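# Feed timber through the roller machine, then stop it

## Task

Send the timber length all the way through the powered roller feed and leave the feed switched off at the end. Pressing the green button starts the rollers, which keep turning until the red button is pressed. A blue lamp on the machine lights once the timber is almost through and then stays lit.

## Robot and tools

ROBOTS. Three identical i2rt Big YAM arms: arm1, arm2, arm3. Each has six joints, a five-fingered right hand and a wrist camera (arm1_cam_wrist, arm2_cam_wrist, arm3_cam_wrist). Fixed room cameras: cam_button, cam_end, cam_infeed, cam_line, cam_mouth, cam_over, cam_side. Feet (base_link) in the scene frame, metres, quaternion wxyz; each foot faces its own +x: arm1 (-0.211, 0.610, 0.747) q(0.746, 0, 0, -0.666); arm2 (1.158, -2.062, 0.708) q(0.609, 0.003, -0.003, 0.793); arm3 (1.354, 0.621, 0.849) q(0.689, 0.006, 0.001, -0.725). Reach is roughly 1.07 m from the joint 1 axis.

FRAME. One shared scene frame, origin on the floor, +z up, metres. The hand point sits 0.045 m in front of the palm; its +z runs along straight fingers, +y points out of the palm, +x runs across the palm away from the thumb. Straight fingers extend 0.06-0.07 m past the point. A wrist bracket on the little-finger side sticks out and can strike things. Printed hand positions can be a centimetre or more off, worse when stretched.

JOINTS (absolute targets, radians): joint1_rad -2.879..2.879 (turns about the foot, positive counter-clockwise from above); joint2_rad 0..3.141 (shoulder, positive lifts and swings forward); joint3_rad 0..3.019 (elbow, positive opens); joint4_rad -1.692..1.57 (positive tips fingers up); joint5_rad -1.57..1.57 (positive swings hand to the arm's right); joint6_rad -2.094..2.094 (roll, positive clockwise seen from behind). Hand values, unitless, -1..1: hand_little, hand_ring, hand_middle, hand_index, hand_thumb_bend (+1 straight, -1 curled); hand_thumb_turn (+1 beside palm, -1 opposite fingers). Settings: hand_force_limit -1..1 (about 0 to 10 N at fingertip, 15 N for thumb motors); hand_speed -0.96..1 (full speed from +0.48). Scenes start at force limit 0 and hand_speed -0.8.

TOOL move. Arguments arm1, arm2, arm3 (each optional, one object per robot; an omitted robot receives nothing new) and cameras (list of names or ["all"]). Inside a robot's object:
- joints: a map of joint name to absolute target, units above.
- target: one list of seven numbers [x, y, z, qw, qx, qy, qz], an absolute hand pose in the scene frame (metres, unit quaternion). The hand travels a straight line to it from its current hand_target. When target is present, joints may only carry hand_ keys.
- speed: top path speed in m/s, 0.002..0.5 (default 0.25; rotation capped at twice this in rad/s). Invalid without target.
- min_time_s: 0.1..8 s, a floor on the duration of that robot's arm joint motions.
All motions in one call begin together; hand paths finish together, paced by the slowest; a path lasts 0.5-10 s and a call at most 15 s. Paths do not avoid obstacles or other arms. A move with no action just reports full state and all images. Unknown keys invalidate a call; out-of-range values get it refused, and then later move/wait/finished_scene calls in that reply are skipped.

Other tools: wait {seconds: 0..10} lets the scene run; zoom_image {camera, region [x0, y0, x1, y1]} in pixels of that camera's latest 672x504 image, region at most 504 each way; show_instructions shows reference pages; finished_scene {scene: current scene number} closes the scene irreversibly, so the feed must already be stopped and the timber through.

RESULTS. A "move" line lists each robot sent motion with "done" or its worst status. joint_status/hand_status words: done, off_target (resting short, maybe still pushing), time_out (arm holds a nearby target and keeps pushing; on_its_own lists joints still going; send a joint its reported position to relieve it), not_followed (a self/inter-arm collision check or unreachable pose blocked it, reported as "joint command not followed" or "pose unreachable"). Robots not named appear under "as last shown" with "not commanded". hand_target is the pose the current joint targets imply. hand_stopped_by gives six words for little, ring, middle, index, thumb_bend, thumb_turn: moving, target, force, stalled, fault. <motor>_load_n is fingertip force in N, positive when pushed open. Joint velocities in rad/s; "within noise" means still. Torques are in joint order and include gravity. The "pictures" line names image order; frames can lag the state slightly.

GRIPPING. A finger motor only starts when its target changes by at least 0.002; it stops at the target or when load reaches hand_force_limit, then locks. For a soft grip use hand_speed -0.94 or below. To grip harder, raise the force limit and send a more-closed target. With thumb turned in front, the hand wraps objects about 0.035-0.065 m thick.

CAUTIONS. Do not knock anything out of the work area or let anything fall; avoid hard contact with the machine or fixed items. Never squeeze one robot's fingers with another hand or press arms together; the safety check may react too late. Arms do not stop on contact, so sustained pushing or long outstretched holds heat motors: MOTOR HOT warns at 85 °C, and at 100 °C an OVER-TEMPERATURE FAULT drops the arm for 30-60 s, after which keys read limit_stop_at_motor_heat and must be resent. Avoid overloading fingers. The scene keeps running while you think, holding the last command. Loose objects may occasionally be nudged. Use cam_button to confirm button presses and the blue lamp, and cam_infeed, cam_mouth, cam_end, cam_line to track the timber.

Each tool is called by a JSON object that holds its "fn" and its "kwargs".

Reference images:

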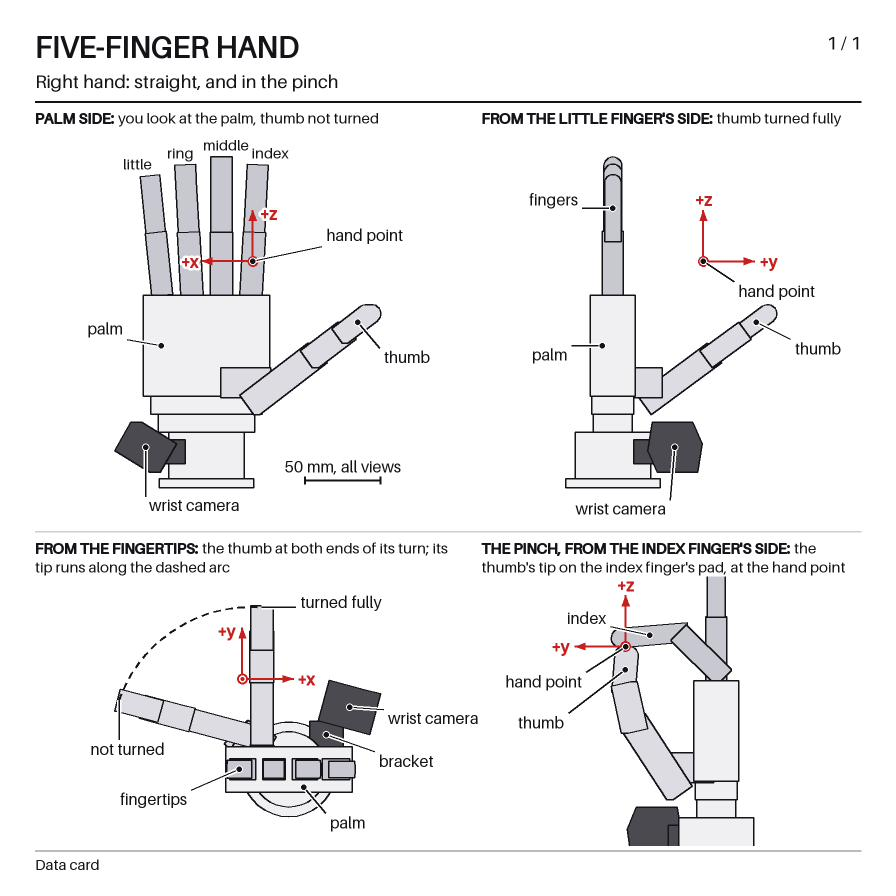

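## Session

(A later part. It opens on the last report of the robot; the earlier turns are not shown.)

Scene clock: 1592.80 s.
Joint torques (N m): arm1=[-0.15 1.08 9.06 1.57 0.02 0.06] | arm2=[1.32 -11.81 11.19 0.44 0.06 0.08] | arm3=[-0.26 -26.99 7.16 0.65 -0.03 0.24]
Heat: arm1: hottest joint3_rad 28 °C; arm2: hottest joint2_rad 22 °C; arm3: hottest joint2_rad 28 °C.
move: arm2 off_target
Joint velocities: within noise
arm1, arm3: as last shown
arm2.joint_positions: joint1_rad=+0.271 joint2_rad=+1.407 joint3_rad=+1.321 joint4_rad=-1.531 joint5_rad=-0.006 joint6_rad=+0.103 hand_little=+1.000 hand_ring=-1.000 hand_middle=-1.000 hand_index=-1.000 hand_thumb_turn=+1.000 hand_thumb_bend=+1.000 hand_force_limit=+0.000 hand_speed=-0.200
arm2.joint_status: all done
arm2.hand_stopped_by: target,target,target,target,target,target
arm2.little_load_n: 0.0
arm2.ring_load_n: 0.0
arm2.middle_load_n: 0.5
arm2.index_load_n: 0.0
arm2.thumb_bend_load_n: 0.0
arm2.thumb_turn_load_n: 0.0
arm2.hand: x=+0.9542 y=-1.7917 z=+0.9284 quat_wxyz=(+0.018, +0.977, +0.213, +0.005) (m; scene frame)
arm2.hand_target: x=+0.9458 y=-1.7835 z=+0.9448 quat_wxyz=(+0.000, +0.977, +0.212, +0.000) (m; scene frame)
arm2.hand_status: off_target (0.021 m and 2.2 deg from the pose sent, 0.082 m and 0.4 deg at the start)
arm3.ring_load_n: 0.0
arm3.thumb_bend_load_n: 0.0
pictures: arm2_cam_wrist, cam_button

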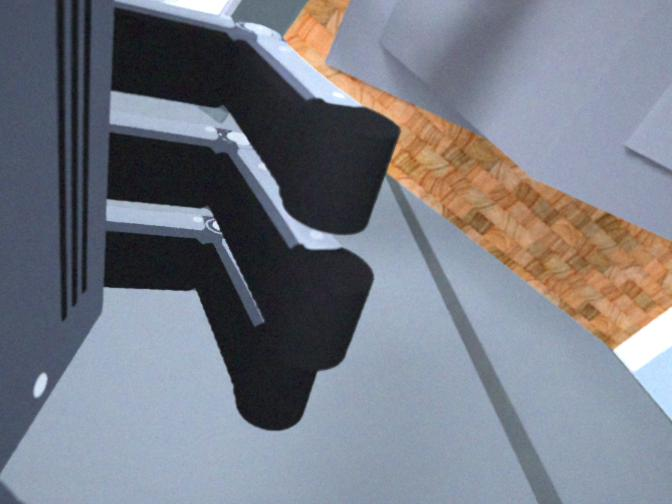

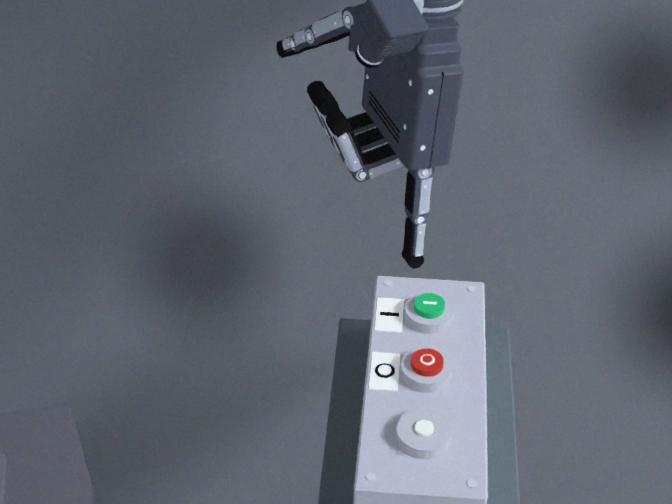

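{"fn": "move", "kwargs": {"arm2": {"target": [0.9445, -1.7728, 0.932, 0, 0.977, 0.212, 0], "speed": 0.06}, "cameras": ["cam_button"]}}

{"fn": "zoom_image", "kwargs": {"camera": "cam_button", "region": [330, 180, 530, 340]}}

Scene clock: 1609.07 s.
Joint torques (N m): arm1=[-0.21 1.14 9.05 1.58 0.02 0.06] | arm2=[0.56 -10.58 10.59 1.4 0.06 -0.04] | arm3=[-0.32 -26.99 7.16 0.65 -0.03 0.24]
Heat: arm1: hottest joint3_rad 28 °C; arm2: hottest joint3_rad 23 °C; arm3: hottest joint2_rad 28 °C.
move: arm2 off_target
Joint velocities: within noise
arm1, arm3: as last shown
arm2.joint_positions: joint1_rad=+0.271 joint2_rad=+1.418 joint3_rad=+1.321 joint4_rad=-1.522 joint5_rad=-0.005 joint6_rad=+0.104 hand_little=+1.000 hand_ring=-1.000 hand_middle=-1.000 hand_index=-1.000 hand_thumb_turn=+1.000 hand_thumb_bend=+1.000 hand_force_limit=+0.000 hand_speed=-0.200
arm2.joint_status: not commanded
arm2.hand_stopped_by: target,target,target,target,target,target
arm2.little_load_n: 0.0
arm2.ring_load_n: 0.0
arm2.middle_load_n: 0.0
arm2.index_load_n: 0.0
arm2.thumb_bend_load_n: 0.0
arm2.thumb_turn_load_n: 0.0
arm2.hand: x=+0.9526 y=-1.7887 z=+0.9245 quat_wxyz=(+0.019, +0.977, +0.212, +0.005) (m; scene frame)
arm2.hand_target: x=+0.9448 y=-1.7734 z=+0.9321 quat_wxyz=(+0.000, +0.977, +0.212, +0.000) (m; scene frame)
arm2.hand_status: off_target (0.019 m and 2.2 deg from the pose sent, 0.021 m and 2.2 deg at the start)
arm3.ring_load_n: 0.5
arm3.middle_load_n: -0.5
pictures: cam_button

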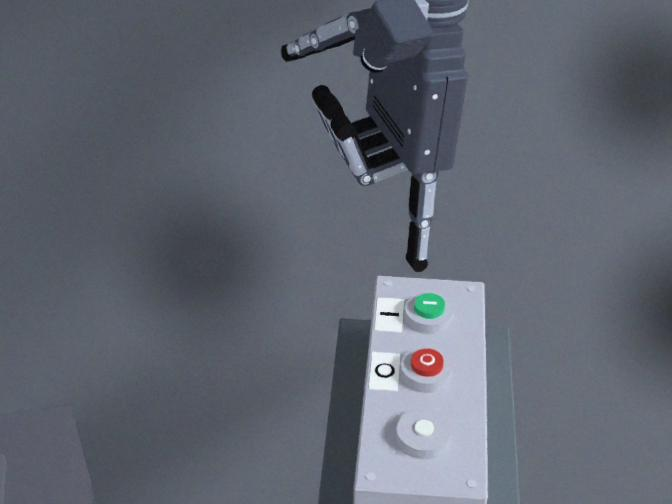

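Scaled by 2.520 from the camera's 672x504 image, which has a finer 960x720 frame.

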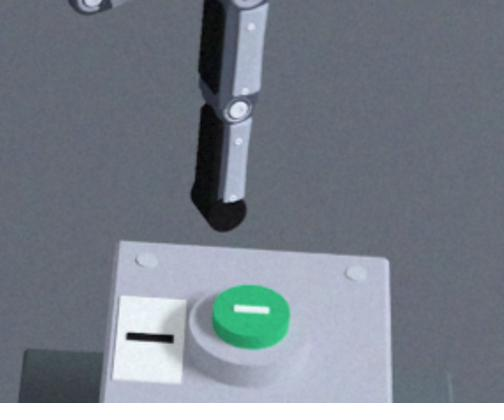

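{"fn": "move", "kwargs": {"arm2": {"target": [0.9435, -1.7655, 0.918, 0, 0.977, 0.212, 0], "speed": 0.06}, "cameras": ["cam_button"]}}

{"fn": "zoom_image", "kwargs": {"camera": "cam_button", "region": [330, 180, 530, 340]}}

Scene clock: 1620.93 s.
Joint torques (N m): arm1=[-0.15 1.14 9.03 1.57 0.02 0.06] | arm2=[0.03 -10.99 9.42 1.44 0.06 -0.11] | arm3=[-0.26 -26.93 7.19 0.65 -0.03 0.24]
Heat: arm1: hottest joint3_rad 28 °C; arm2: hottest joint3_rad 24 °C; arm3: hottest joint2_rad 28 °C.
move: arm2 off_target
Joint velocities: within noise
arm1, arm3: as last shown
arm1.index_load_n: 0.5
arm2.joint_positions: joint1_rad=+0.271 joint2_rad=+1.439 joint3_rad=+1.321 joint4_rad=-1.487 joint5_rad=-0.005 joint6_rad=+0.104 hand_little=+1.000 hand_ring=-1.000 hand_middle=-1.000 hand_index=-1.000 hand_thumb_turn=+1.000 hand_thumb_bend=+1.000 hand_force_limit=+0.000 hand_speed=-0.200
arm2.joint_status: not commanded
arm2.hand_stopped_by: target,target,target,target,target,target
arm2.little_load_n: 0.0
arm2.ring_load_n: 0.0
arm2.middle_load_n: 0.0
arm2.index_load_n: 0.0
arm2.thumb_bend_load_n: 0.0
arm2.thumb_turn_load_n: 0.0
arm2.hand: x=+0.9471 y=-1.7791 z=+0.9152 quat_wxyz=(+0.012, +0.977, +0.213, +0.003) (m; scene frame)
arm2.hand_target: x=+0.9437 y=-1.7659 z=+0.9181 quat_wxyz=(+0.000, +0.977, +0.212, +0.000) (m; scene frame)
arm2.hand_status: off_target (0.014 m and 1.4 deg from the pose sent, 0.026 m and 2.2 deg at the start)
arm3.ring_load_n: 0.0
arm3.middle_load_n: 0.0
arm3.thumb_turn_load_n: 0.5
pictures: cam_button

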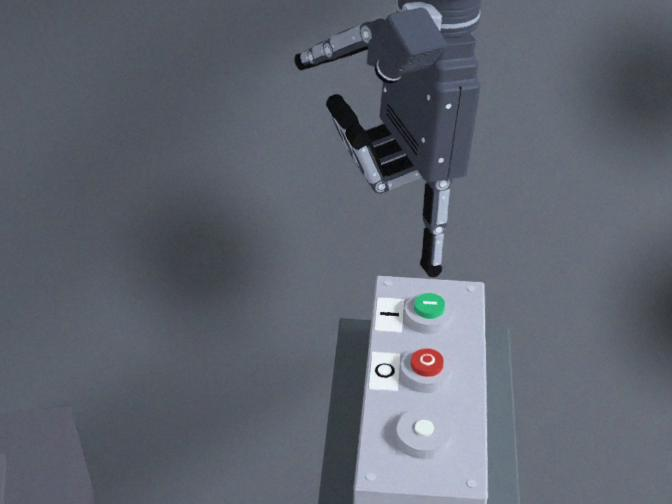

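Scaled by 2.520 from the camera's 672x504 image, which has a finer 960x720 frame.

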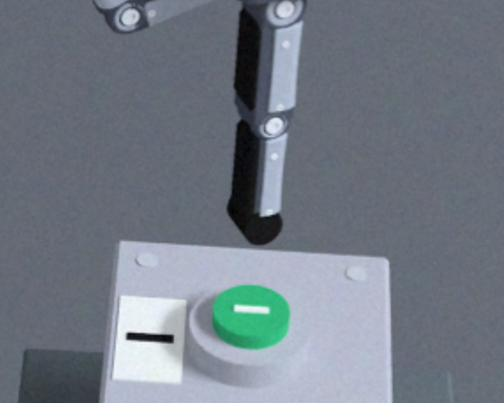

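{"fn": "move", "kwargs": {"arm2": {"target": [0.9490, -1.7685, 0.905, 0, 0.977, 0.212, 0], "speed": 0.05}, "cameras": ["cam_button", "cam_line"]}}

{"fn": "zoom_image", "kwargs": {"camera": "cam_button", "region": [330, 180, 530, 340]}}

Scene clock: 1629.07 s.
Joint torques (N m): arm1=[-0.21 1.14 9.05 1.58 0.02 0.05] | arm2=[-0.09 -11.87 6.98 1.46 0.05 -0.13] | arm3=[-0.26 -27.05 7.2 0.66 -0.03 0.24]
Heat: arm1: hottest joint3_rad 28 °C; arm2: hottest joint3_rad 24 °C; arm3: hottest joint2_rad 28 °C.
move: arm2 done
Joint velocities: within noise
arm1, arm3: as last shown
arm1.index_load_n: 0.0
arm2.joint_positions: joint1_rad=+0.265 joint2_rad=+1.439 joint3_rad=+1.308 joint4_rad=-1.452 joint5_rad=-0.005 joint6_rad=+0.098 hand_little=+1.000 hand_ring=-1.000 hand_middle=-1.000 hand_index=-1.000 hand_thumb_turn=+1.000 hand_thumb_bend=+1.000 hand_force_limit=+0.000 hand_speed=-0.200
arm2.joint_status: not commanded
arm2.hand_stopped_by: target,target,target,target,target,target
arm2.little_load_n: 0.0
arm2.ring_load_n: 0.0
arm2.middle_load_n: 0.0
arm2.index_load_n: 0.0
arm2.thumb_bend_load_n: 0.0
arm2.thumb_turn_load_n: 0.0
arm2.hand: x=+0.9468 y=-1.7734 z=+0.9088 quat_wxyz=(+0.002, +0.977, +0.212, +0.000) (m; scene frame)
arm2.hand_target: x=+0.9490 y=-1.7686 z=+0.9050 quat_wxyz=(+0.000, +0.977, +0.212, +0.000) (m; scene frame)
arm2.hand_status: done (0.007 m and 0.3 deg from the pose sent, 0.015 m and 1.4 deg at the start)
arm3.thumb_turn_load_n: 0.0
pictures: cam_button, cam_line

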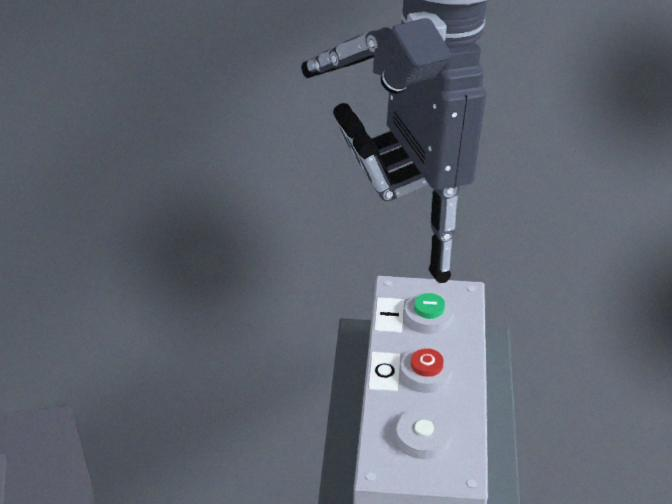

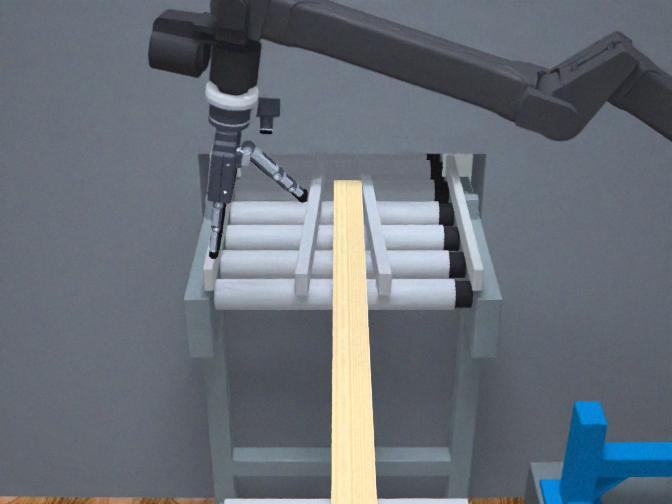

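Scaled by 2.520 from the camera's 672x504 image, which has a finer 960x720 frame.

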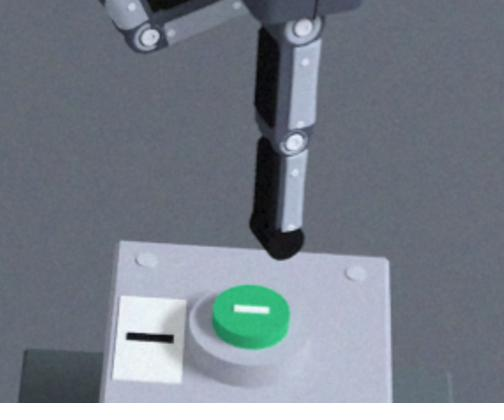

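{"fn": "move", "kwargs": {"arm2": {"target": [0.9560, -1.7805, 0.900, 0, 0.977, 0.212, 0], "speed": 0.05}, "cameras": ["cam_button", "cam_line"]}}

{"fn": "zoom_image", "kwargs": {"camera": "cam_button", "region": [330, 180, 530, 340]}}

Scene clock: 1637.13 s.
Joint torques (N m): arm1=[-0.21 1.08 9.03 1.57 0.02 0.05] | arm2=[-0.09 -14.21 6.87 1.42 0.06 -0.12] | arm3=[-0.26 -27.05 7.16 0.68 -0.03 0.24]
Heat: arm1: hottest joint3_rad 28 °C; arm2: hottest joint3_rad 23 °C; arm3: hottest joint2_rad 28 °C.
move: arm2 done
Joint velocities: within noise
arm1, arm3: as last shown
arm1.index_load_n: -0.5
arm2.joint_positions: joint1_rad=+0.265 joint2_rad=+1.434 joint3_rad=+1.260 joint4_rad=-1.438 joint5_rad=-0.005 joint6_rad=+0.098 hand_little=+1.000 hand_ring=-1.000 hand_middle=-1.000 hand_index=-1.000 hand_thumb_turn=+1.000 hand_thumb_bend=+1.000 hand_force_limit=+0.000 hand_speed=-0.200
arm2.joint_status: not commanded
arm2.hand_stopped_by: target,target,target,target,target,target
arm2.little_load_n: 0.0
arm2.ring_load_n: 0.0
arm2.middle_load_n: 0.0
arm2.index_load_n: 0.0
arm2.thumb_bend_load_n: 0.0
arm2.thumb_turn_load_n: 0.0
arm2.hand: x=+0.9528 y=-1.7836 z=+0.8945 quat_wxyz=(+0.015, +0.977, +0.212, +0.004) (m; scene frame)
arm2.hand_target: x=+0.9559 y=-1.7806 z=+0.9001 quat_wxyz=(+0.000, +0.977, +0.212, +0.000) (m; scene frame)
arm2.hand_status: done (0.007 m and 1.8 deg from the pose sent, 0.015 m and 0.3 deg at the start)
pictures: cam_button, cam_line

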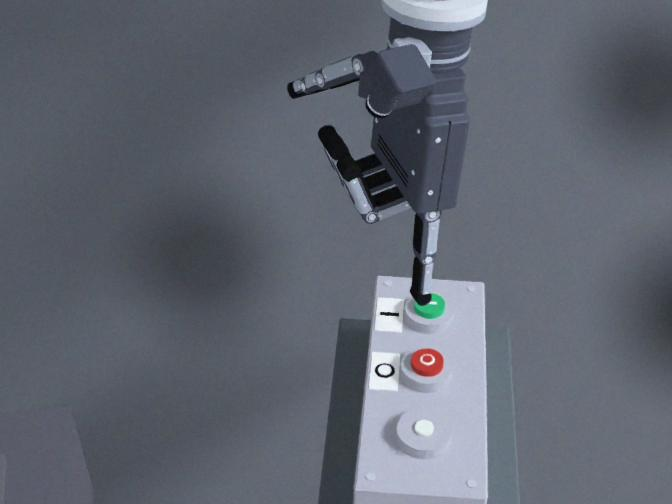

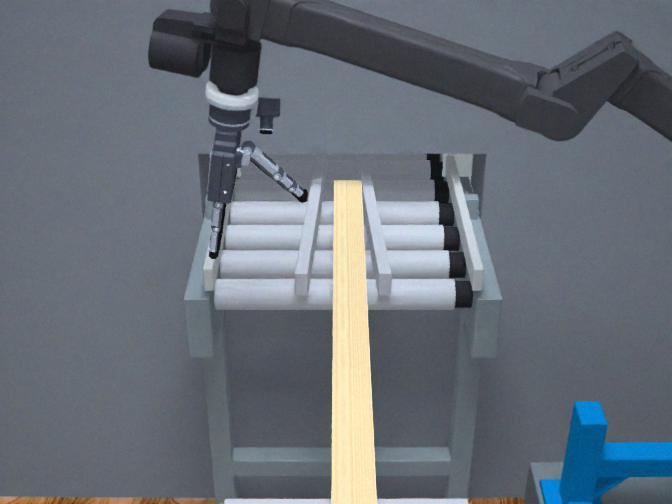

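Scaled by 2.520 from the camera's 672x504 image, which has a finer 960x720 frame.

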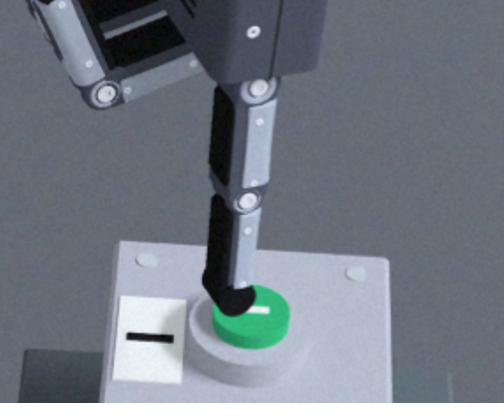

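{"fn": "move", "kwargs": {"arm2": {"target": [0.9560, -1.7765, 0.890, 0, 0.977, 0.212, 0], "speed": 0.05}, "cameras": ["cam_button", "cam_line"]}}

{"fn": "zoom_image", "kwargs": {"camera": "cam_button", "region": [330, 180, 530, 340]}}

Scene clock: 1643.83 s.
Joint torques (N m): arm1=[-0.21 1.14 9.05 1.58 0.02 0.06] | arm2=[-0.09 -13.04 6.83 1.44 0.04 -0.12] | arm3=[-0.26 -27.05 7.19 0.66 -0.03 0.24]
Heat: arm1: hottest joint3_rad 28 °C; arm2: hottest joint3_rad 22 °C; arm3: hottest joint2_rad 28 °C.
move: arm2 done
Joint velocities: within noise
arm1, arm3: as last shown
arm1.index_load_n: 0.0
arm2.joint_positions: joint1_rad=+0.260 joint2_rad=+1.434 joint3_rad=+1.247 joint4_rad=-1.412 joint5_rad=-0.004 joint6_rad=+0.093 hand_little=+1.000 hand_ring=-1.000 hand_middle=-1.000 hand_index=-1.000 hand_thumb_turn=+1.000 hand_thumb_bend=+1.000 hand_force_limit=+0.000 hand_speed=-0.200
arm2.joint_status: not commanded
arm2.hand_stopped_by: target,target,target,target,target,target
arm2.little_load_n: 0.0
arm2.ring_load_n: 0.0
arm2.middle_load_n: 0.0
arm2.index_load_n: 0.0
arm2.thumb_bend_load_n: 0.0
arm2.thumb_turn_load_n: 0.0
arm2.hand: x=+0.9533 y=-1.7802 z=+0.8890 quat_wxyz=(+0.009, +0.977, +0.212, +0.002) (m; scene frame)
arm2.hand_target: x=+0.9560 y=-1.7765 z=+0.8901 quat_wxyz=(+0.000, +0.977, +0.212, +0.000) (m; scene frame)
arm2.hand_status: done (0.005 m and 1.1 deg from the pose sent, 0.009 m and 1.9 deg at the start)
pictures: cam_button, cam_line

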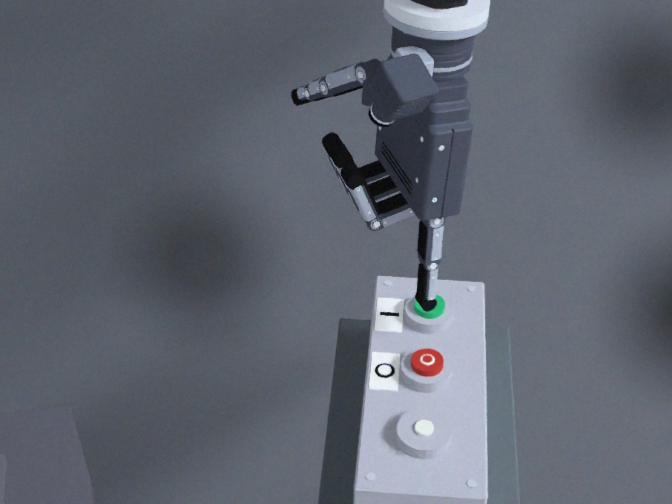

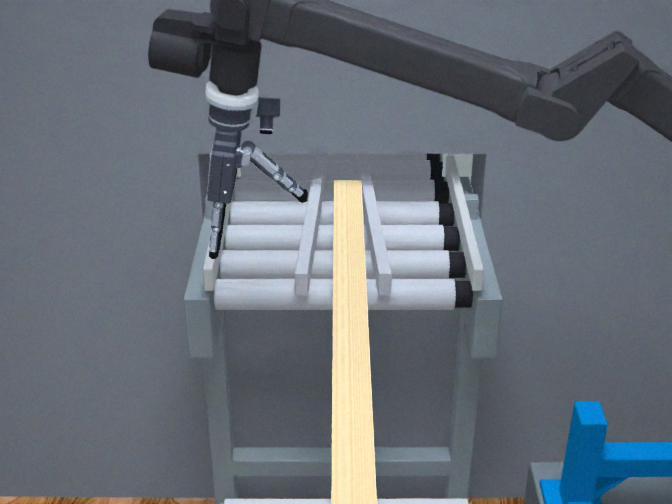

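Scaled by 2.520 from the camera's 672x504 image, which has a finer 960x720 frame.

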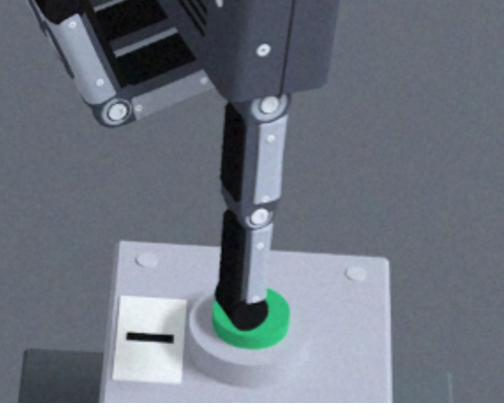

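{"fn": "move", "kwargs": {"arm2": {"target": [0.9510, -1.7745, 0.880, 0, 0.977, 0.212, 0], "speed": 0.05}, "cameras": ["cam_button", "cam_line"]}}

{"fn": "zoom_image", "kwargs": {"camera": "cam_button", "region": [330, 180, 530, 340]}}

Scene clock: 1657.87 s.
Joint torques (N m): arm1=[-0.21 1.14 9.05 1.57 0.02 0.06] | arm2=[0.56 -11.63 6.84 1.51 0.03 -0.05] | arm3=[-0.26 -27.05 7.17 0.68 -0.03 0.24]
Heat: arm1: hottest joint3_rad 28 °C; arm2: hottest joint3_rad 22 °C; arm3: hottest joint2_rad 28 °C.
move: arm2 done
Joint velocities: within noise
arm1, arm3: as last shown
arm1.little_load_n: -0.5
arm1.thumb_bend_load_n: -0.5
arm2.joint_positions: joint1_rad=+0.260 joint2_rad=+1.434 joint3_rad=+1.237 joint4_rad=-1.386 joint5_rad=-0.004 joint6_rad=+0.093 hand_little=+1.000 hand_ring=-1.000 hand_middle=-1.000 hand_index=-1.000 hand_thumb_turn=+1.000 hand_thumb_bend=+1.000 hand_force_limit=+0.000 hand_speed=-0.200
arm2.joint_status: not commanded
arm2.hand_stopped_by: target,target,target,target,target,target
arm2.little_load_n: 0.0
arm2.ring_load_n: 0.0
arm2.middle_load_n: 0.0
arm2.index_load_n: 0.0
arm2.thumb_bend_load_n: 0.0
arm2.thumb_turn_load_n: 0.0
arm2.hand: x=+0.9516 y=-1.7773 z=+0.8840 quat_wxyz=(+0.002, +0.977, +0.212, +0.000) (m; scene frame)
arm2.hand_target: x=+0.9511 y=-1.7745 z=+0.8801 quat_wxyz=(+0.000, +0.977, +0.212, +0.000) (m; scene frame)
arm2.hand_status: done (0.005 m and 0.2 deg from the pose sent, 0.011 m and 1.1 deg at the start)
pictures: cam_button, cam_line

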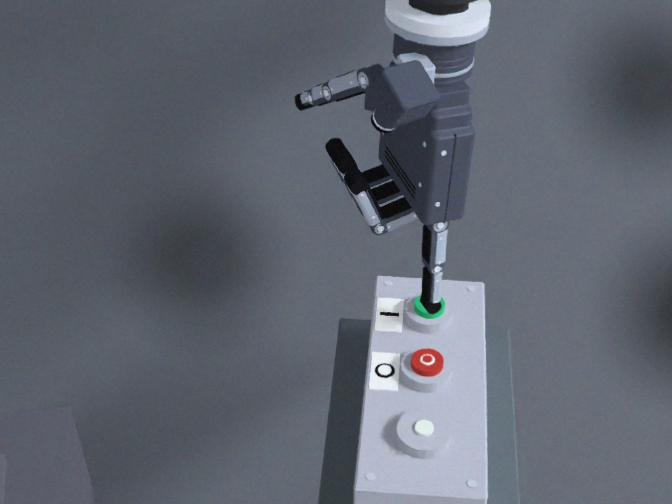

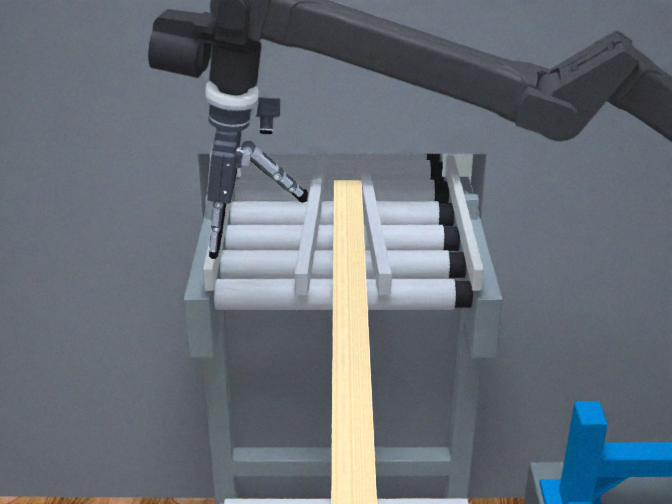

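Scaled by 2.520 from the camera's 672x504 image, which has a finer 960x720 frame.

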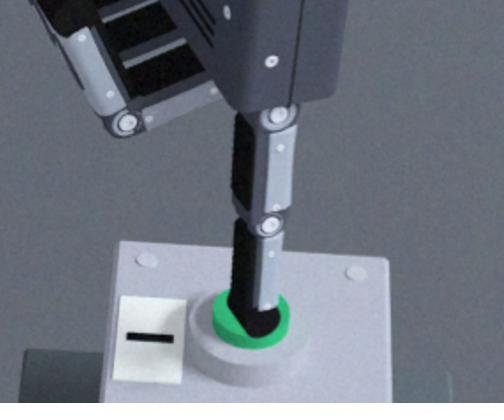

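{"fn": "move", "kwargs": {"arm2": {"target": [0.9450, -1.7755, 0.870, 0, 0.977, 0.212, 0], "speed": 0.05}, "cameras": ["cam_button", "cam_line", "arm2_cam_wrist"]}}

{"fn": "zoom_image", "kwargs": {"camera": "cam_button", "region": [330, 180, 530, 340]}}

Scene clock: 1666.63 s.
Joint torques (N m): arm1=[-0.26 1.08 9.03 1.57 0.02 0.06] | arm2=[1.44 -10.64 6.84 1.51 0.02 0.05] | arm3=[-0.26 -26.99 7.17 0.66 -0.03 0.24]
Heat: arm1: hottest joint3_rad 28 °C; arm2: hottest joint3_rad 22 °C; arm3: hottest joint2_rad 28 °C.
move: arm2 done
Joint velocities: within noise
arm1.joint_positions: joint1_rad=-0.334 joint2_rad=+0.627 joint3_rad=+1.448 joint4_rad=-1.575 joint5_rad=+0.163 joint6_rad=-0.948 hand_little=+1.000 hand_ring=+1.000 hand_middle=+1.000 hand_index=+1.000 hand_thumb_turn=+1.000 hand_thumb_bend=+1.000 hand_force_limit=+0.000 hand_speed=-0.800
arm1.joint_status: not commanded
arm1.hand_stopped_by: target,target,target,target,target,target
arm1.little_load_n: 0.0
arm1.ring_load_n: 0.0
arm1.middle_load_n: -0.5
arm1.index_load_n: 0.0
arm1.thumb_bend_load_n: 0.0
arm1.thumb_turn_load_n: 0.0
arm1.hand: x=-0.3091 y=+0.4634 z=+1.2114 quat_wxyz=(+0.280, +0.295, -0.867, +0.289) (m; scene frame)
arm1.hand_target: x=-0.3091 y=+0.4638 z=+1.2207 quat_wxyz=(+0.286, +0.292, -0.862, +0.298) (m; scene frame)
arm1.hand_status: not commanded
arm2.joint_positions: joint1_rad=+0.262 joint2_rad=+1.434 joint3_rad=+1.221 joint4_rad=-1.360 joint5_rad=-0.004 joint6_rad=+0.096 hand_little=+1.000 hand_ring=-1.000 hand_middle=-1.000 hand_index=-1.000 hand_thumb_turn=+1.000 hand_thumb_bend=+1.000 hand_force_limit=+0.000 hand_speed=-0.200
arm2.joint_status: not commanded
arm2.hand_stopped_by: target,target,target,target,target,target
arm2.little_load_n: 0.0
arm2.ring_load_n: 0.0
arm2.middle_load_n: 0.0
arm2.index_load_n: 0.0
arm2.thumb_bend_load_n: 0.0
arm2.thumb_turn_load_n: 0.0
arm2.hand: x=+0.9499 y=-1.7763 z=+0.8776 quat_wxyz=(-0.003, +0.977, +0.212, -0.002) (m; scene frame)
arm2.hand_target: x=+0.9452 y=-1.7756 z=+0.8701 quat_wxyz=(+0.000, +0.977, +0.212, +0.000) (m; scene frame)
arm2.hand_status: done (0.009 m and 0.4 deg from the pose sent, 0.016 m and 0.2 deg at the start)
arm3.joint_positions: joint1_rad=-0.099 joint2_rad=+2.572 joint3_rad=+2.870 joint4_rad=-1.694 joint5_rad=+0.024 joint6_rad=-0.146 hand_little=+1.000 hand_ring=+1.000 hand_middle=+1.000 hand_index=+1.000 hand_thumb_turn=-1.000 hand_thumb_bend=+1.000 hand_force_limit=+0.100 hand_speed=-0.800
arm3.joint_status: not commanded
arm3.hand_stopped_by: target,target,target,target,target,target
arm3.little_load_n: 0.0
arm3.ring_load_n: 0.0
arm3.middle_load_n: 0.0
arm3.index_load_n: 0.0
arm3.thumb_bend_load_n: 0.0
arm3.thumb_turn_load_n: 0.0
arm3.hand: x=+1.2605 y=-0.1006 z=+0.9548 quat_wxyz=(+0.021, -0.003, -0.997, +0.080) (m; scene frame)
arm3.hand_target: x=+1.2700 y=-0.0989 z=+0.9498 quat_wxyz=(+0.016, -0.005, -0.997, +0.071) (m; scene frame)
arm3.hand_status: not commanded
pictures: arm2_cam_wrist, cam_button, cam_line

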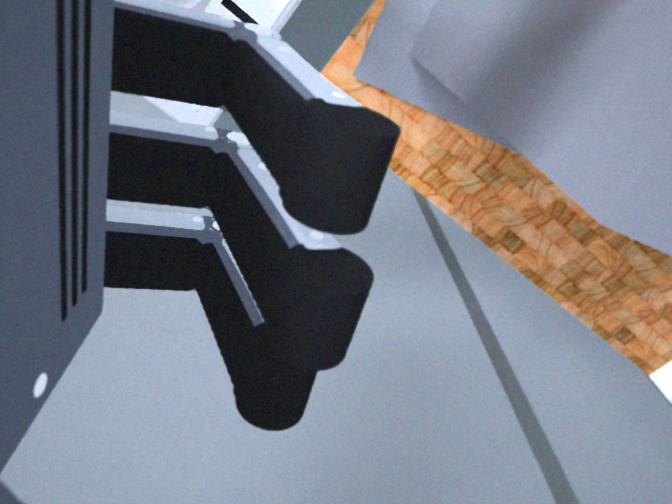

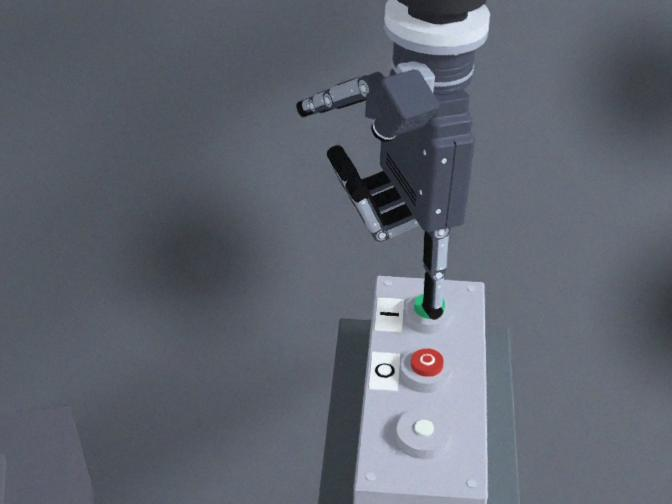

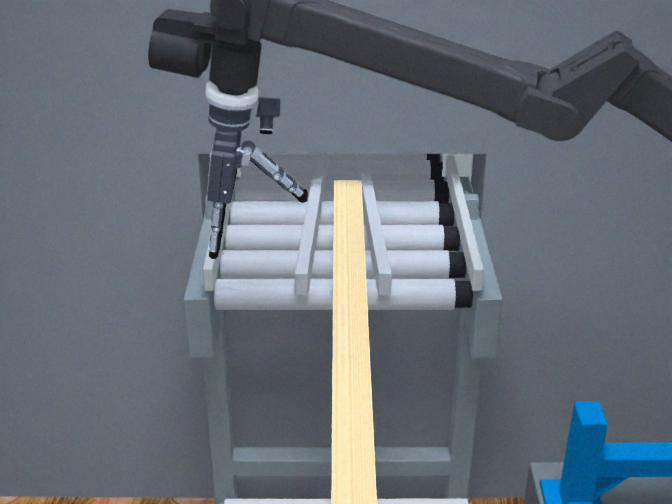

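Scaled by 2.520 from the camera's 672x504 image, which has a finer 960x720 frame.

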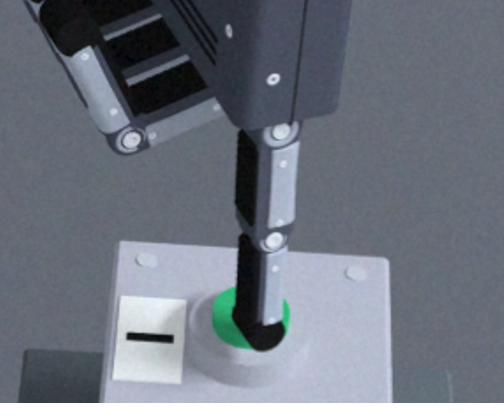

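{"fn": "move", "kwargs": {"arm2": {"target": [0.9180, -1.7755, 0.885, 0, 0.977, 0.212, 0], "speed": 0.08}, "cameras": ["cam_button", "arm2_cam_wrist"]}}

{"fn": "zoom_image", "kwargs": {"camera": "cam_button", "region": [330, 180, 530, 340]}}

Scene clock: 1691.20 s.
Joint torques (N m): arm1=[-0.21 1.08 9.03 1.57 0.02 0.06] | arm2=[1.32 -10.93 10.93 0.47 -0.12 0.07] | arm3=[-0.32 -27.05 7.19 0.64 -0.03 0.24]
Heat: arm1: hottest joint3_rad 29 °C; arm2: hottest joint2_rad 21 °C; arm3: hottest joint2_rad 29 °C.
move: arm2 off_target
Joint velocities: within noise
arm1, arm3: as last shown
arm1.middle_load_n: 0.0
arm2.joint_positions: joint1_rad=+0.318 joint2_rad=+1.460 joint3_rad=+1.239 joint4_rad=-1.376 joint5_rad=-0.002 joint6_rad=+0.150 hand_little=+1.000 hand_ring=-1.000 hand_middle=-1.000 hand_index=-1.000 hand_thumb_turn=+1.000 hand_thumb_bend=+1.000 hand_force_limit=+0.000 hand_speed=-0.200
arm2.joint_status: not commanded
arm2.hand_stopped_by: target,target,target,target,target,target
arm2.little_load_n: 0.0
arm2.ring_load_n: 0.0
arm2.middle_load_n: 0.0
arm2.index_load_n: 0.0
arm2.thumb_bend_load_n: -0.5
arm2.thumb_turn_load_n: 0.0
arm2.hand: x=+0.9294 y=-1.7857 z=+0.8749 quat_wxyz=(+0.008, +0.977, +0.213, +0.004) (m; scene frame)
arm2.hand_target: x=+0.9183 y=-1.7760 z=+0.8848 quat_wxyz=(+0.000, +0.977, +0.212, +0.000) (m; scene frame)
arm2.hand_status: off_target (0.018 m and 1.0 deg from the pose sent, 0.033 m and 0.4 deg at the start)
pictures: arm2_cam_wrist, cam_button

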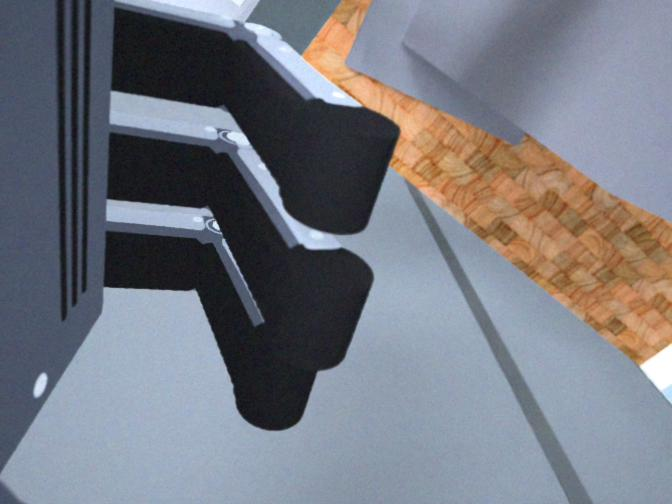

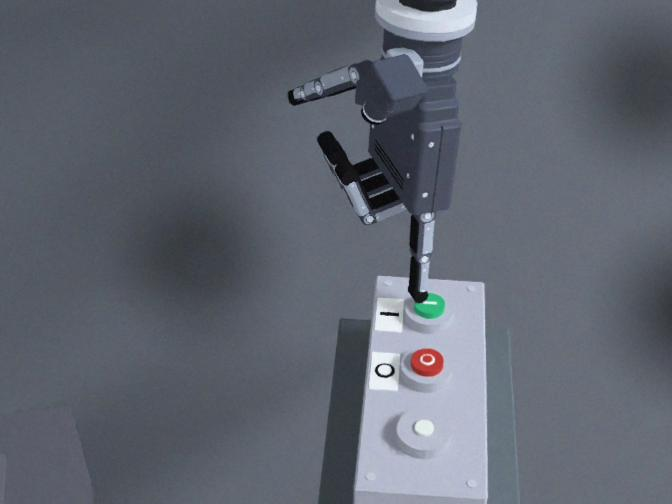

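Scaled by 2.520 from the camera's 672x504 image, which has a finer 960x720 frame.

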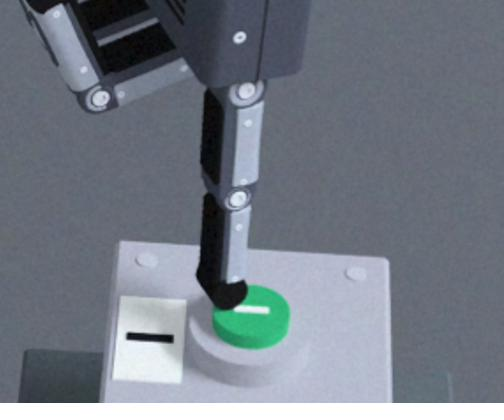

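{"fn": "move", "kwargs": {"arm2": {"target": [0.9120, -1.7690, 0.876, 0, 0.977, 0.212, 0], "speed": 0.05}, "cameras": ["cam_button", "cam_line"]}}

{"fn": "zoom_image", "kwargs": {"camera": "cam_button", "region": [330, 180, 530, 340]}}

Scene clock: 1701.93 s.
Joint torques (N m): arm1=[-0.21 1.14 9.03 1.58 0.02 0.06] | arm2=[1.38 -9.93 10.37 1.32 -0.11 0.02] | arm3=[-0.26 -27.05 7.2 0.66 -0.03 0.24]
Heat: arm1: hottest joint3_rad 29 °C; arm2: hottest joint3_rad 22 °C; arm3: hottest joint2_rad 29 °C.
move: arm2 off_target
Joint velocities: within noise
arm1, arm3: as last shown
arm2.joint_positions: joint1_rad=+0.320 joint2_rad=+1.474 joint3_rad=+1.251 joint4_rad=-1.376 joint5_rad=-0.002 joint6_rad=+0.159 hand_little=+1.000 hand_ring=-1.000 hand_middle=-1.000 hand_index=-1.000 hand_thumb_turn=+1.000 hand_thumb_bend=+1.000 hand_force_limit=+0.000 hand_speed=-0.200
arm2.joint_status: not commanded
arm2.hand_stopped_by: target,target,target,target,target,target
arm2.little_load_n: -1.5
arm2.ring_load_n: 0.0
arm2.middle_load_n: 0.0
arm2.index_load_n: 0.0
arm2.thumb_bend_load_n: 0.0
arm2.thumb_turn_load_n: 0.0
arm2.hand: x=+0.9256 y=-1.7820 z=+0.8742 quat_wxyz=(+0.009, +0.978, +0.209, +0.004) (m; scene frame)
arm2.hand_target: x=+0.9123 y=-1.7695 z=+0.8760 quat_wxyz=(+0.000, +0.977, +0.212, +0.000) (m; scene frame)
arm2.hand_status: off_target (0.019 m and 1.2 deg from the pose sent, 0.024 m and 1.0 deg at the start)
pictures: cam_button, cam_line

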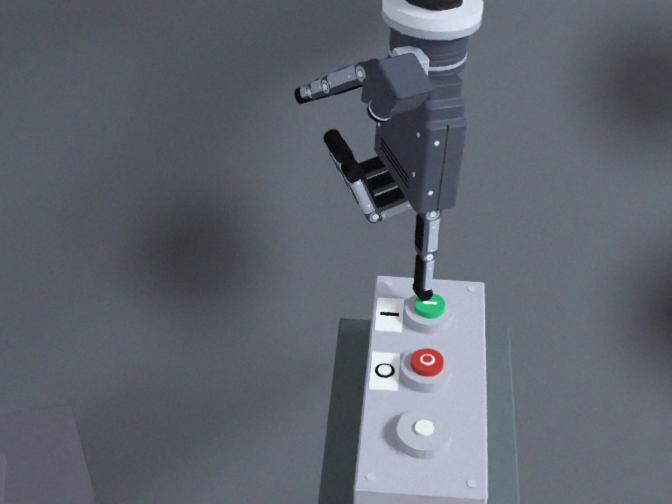

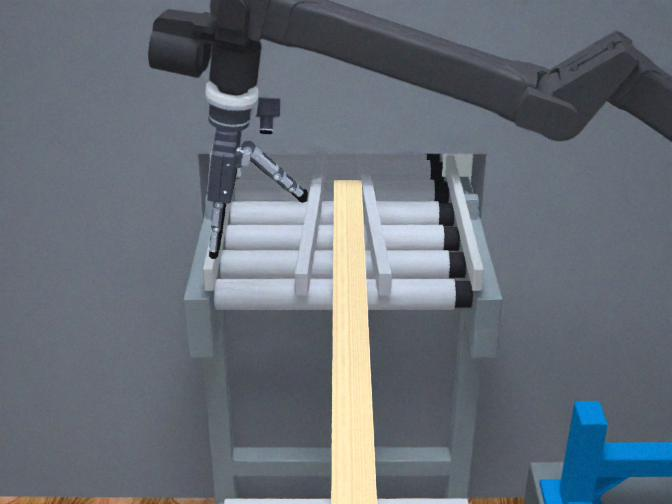

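Scaled by 2.520 from the camera's 672x504 image, which has a finer 960x720 frame.

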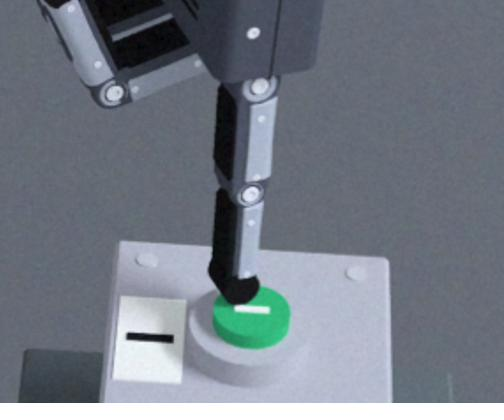

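{"fn": "move", "kwargs": {"arm2": {"target": [0.9150, -1.7705, 0.860, 0, 0.977, 0.212, 0], "speed": 0.05}, "cameras": ["cam_button", "cam_line"]}}

{"fn": "zoom_image", "kwargs": {"camera": "cam_button", "region": [330, 180, 530, 340]}}

Scene clock: 1713.47 s.
Joint torques (N m): arm1=[-0.21 1.08 9.03 1.57 0.02 0.06] | arm2=[1.14 -9.88 7.2 2.04 -0.11 -0.03] | arm3=[-0.26 -27.05 7.17 0.68 -0.03 0.24]
Heat: arm1: hottest joint3_rad 29 °C; arm2: hottest joint2_rad 21 °C; arm3: hottest joint2_rad 29 °C.
move: arm2 off_target
Joint velocities: within noise
arm1, arm3: as last shown
arm2.joint_positions: joint1_rad=+0.320 joint2_rad=+1.474 joint3_rad=+1.251 joint4_rad=-1.351 joint5_rad=-0.002 joint6_rad=+0.159 hand_little=+1.000 hand_ring=-1.000 hand_middle=-1.000 hand_index=-1.000 hand_thumb_turn=+1.000 hand_thumb_bend=+1.000 hand_force_limit=+0.000 hand_speed=-0.200
arm2.joint_status: not commanded
arm2.hand_stopped_by: target,target,target,target,target,target
arm2.little_load_n: -1.5
arm2.ring_load_n: 0.0
arm2.middle_load_n: 0.0
arm2.index_load_n: 0.0
arm2.thumb_bend_load_n: 0.0
arm2.thumb_turn_load_n: 0.0
arm2.hand: x=+0.9220 y=-1.7765 z=+0.8727 quat_wxyz=(-0.003, +0.978, +0.209, +0.000) (m; scene frame)
arm2.hand_target: x=+0.9154 y=-1.7709 z=+0.8602 quat_wxyz=(+0.000, +0.977, +0.212, +0.000) (m; scene frame)
arm2.hand_status: off_target (0.016 m and 0.5 deg from the pose sent, 0.021 m and 1.2 deg at the start)
pictures: cam_button, cam_line

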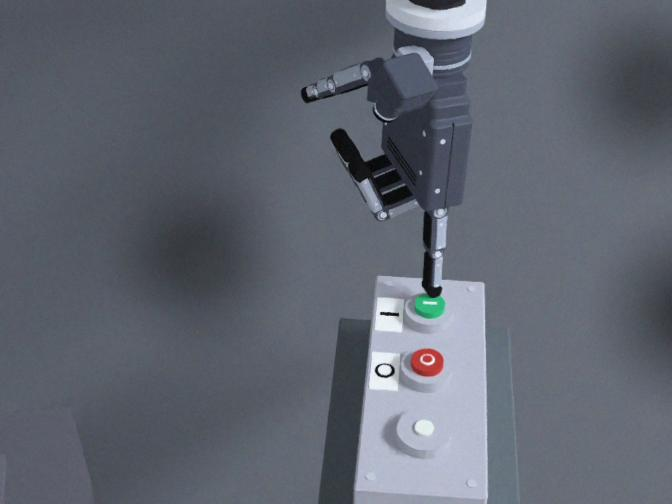

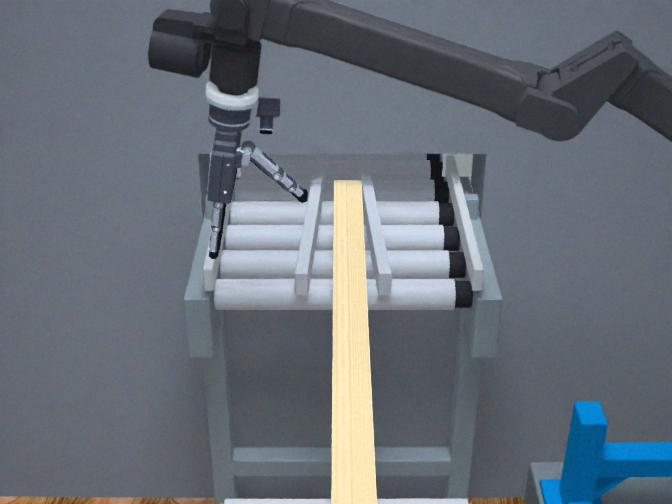

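Scaled by 2.520 from the camera's 672x504 image, which has a finer 960x720 frame.

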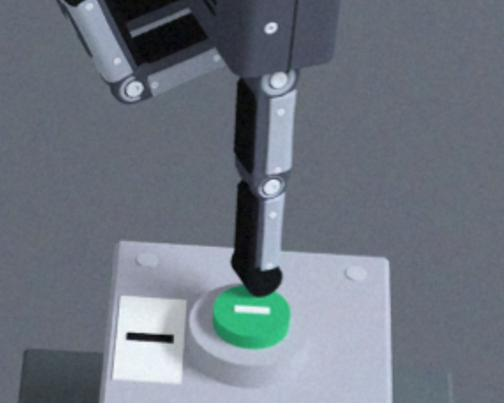

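{"fn": "move", "kwargs": {"arm2": {"target": [0.9190, -1.7755, 0.850, 0, 0.977, 0.212, 0], "speed": 0.05}, "cameras": ["cam_button", "cam_line"]}}

{"fn": "zoom_image", "kwargs": {"camera": "cam_button", "region": [330, 180, 530, 340]}}

Scene clock: 1722.80 s.
Joint torques (N m): arm1=[-0.21 1.08 9.03 1.55 0.02 0.06] | arm2=[1.03 -10.7 5.34 2.18 -0.11 -0.05] | arm3=[-0.26 -27.05 7.19 0.66 -0.03 0.24]
Heat: arm1: hottest joint3_rad 29 °C; arm2: hottest joint2_rad 21 °C; arm3: hottest joint2_rad 29 °C.
move: arm2 off_target
Joint velocities: within noise
arm1, arm3: as last shown
arm1.thumb_bend_load_n: -0.5
arm2.joint_positions: joint1_rad=+0.320 joint2_rad=+1.474 joint3_rad=+1.237 joint4_rad=-1.327 joint5_rad=-0.002 joint6_rad=+0.159 hand_little=+1.000 hand_ring=-1.000 hand_middle=-1.000 hand_index=-1.000 hand_thumb_turn=+1.000 hand_thumb_bend=+1.000 hand_force_limit=+0.000 hand_speed=-0.200
arm2.joint_status: not commanded
arm2.hand_stopped_by: target,target,target,target,target,target
arm2.little_load_n: -1.5
arm2.ring_load_n: 0.0
arm2.middle_load_n: 0.0
arm2.index_load_n: 0.0
arm2.thumb_bend_load_n: 0.0
arm2.thumb_turn_load_n: 0.0
arm2.hand: x=+0.9211 y=-1.7750 z=+0.8670 quat_wxyz=(-0.008, +0.978, +0.209, -0.002) (m; scene frame)
arm2.hand_target: x=+0.9194 y=-1.7759 z=+0.8505 quat_wxyz=(+0.000, +0.977, +0.212, +0.000) (m; scene frame)
arm2.hand_status: off_target (0.017 m and 1.0 deg from the pose sent, 0.023 m and 0.4 deg at the start)
pictures: cam_button, cam_line

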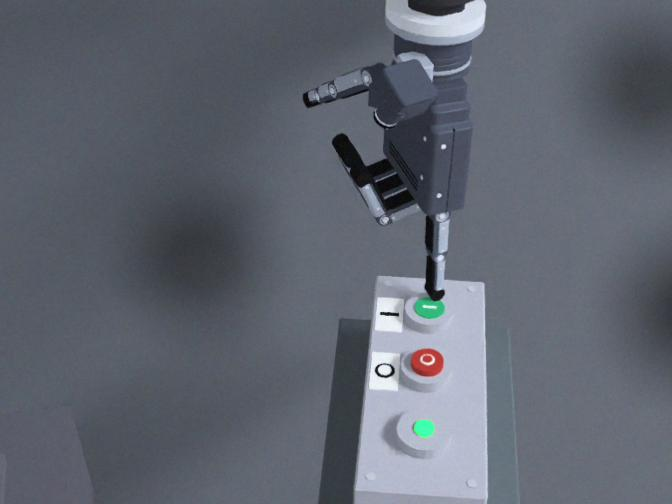

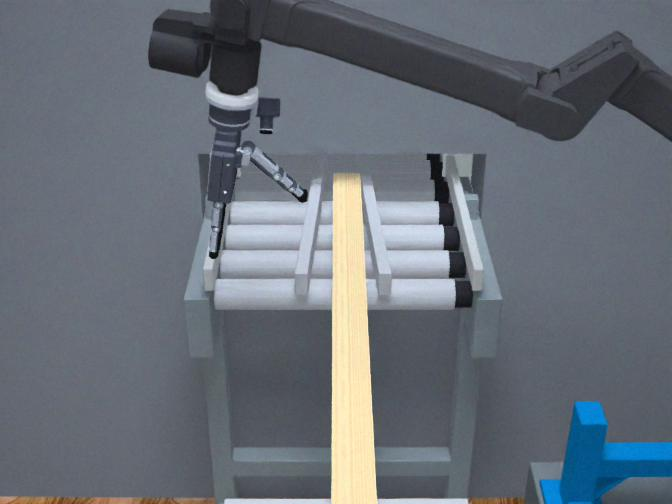

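Scaled by 2.520 from the camera's 672x504 image, which has a finer 960x720 frame.

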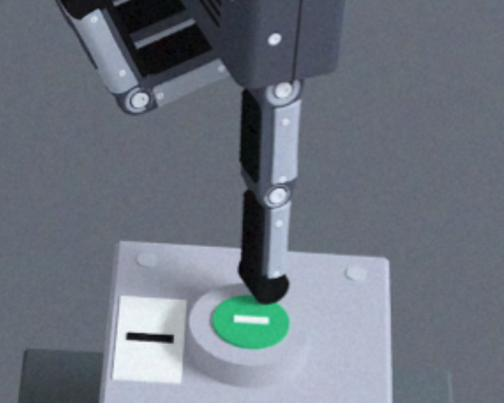

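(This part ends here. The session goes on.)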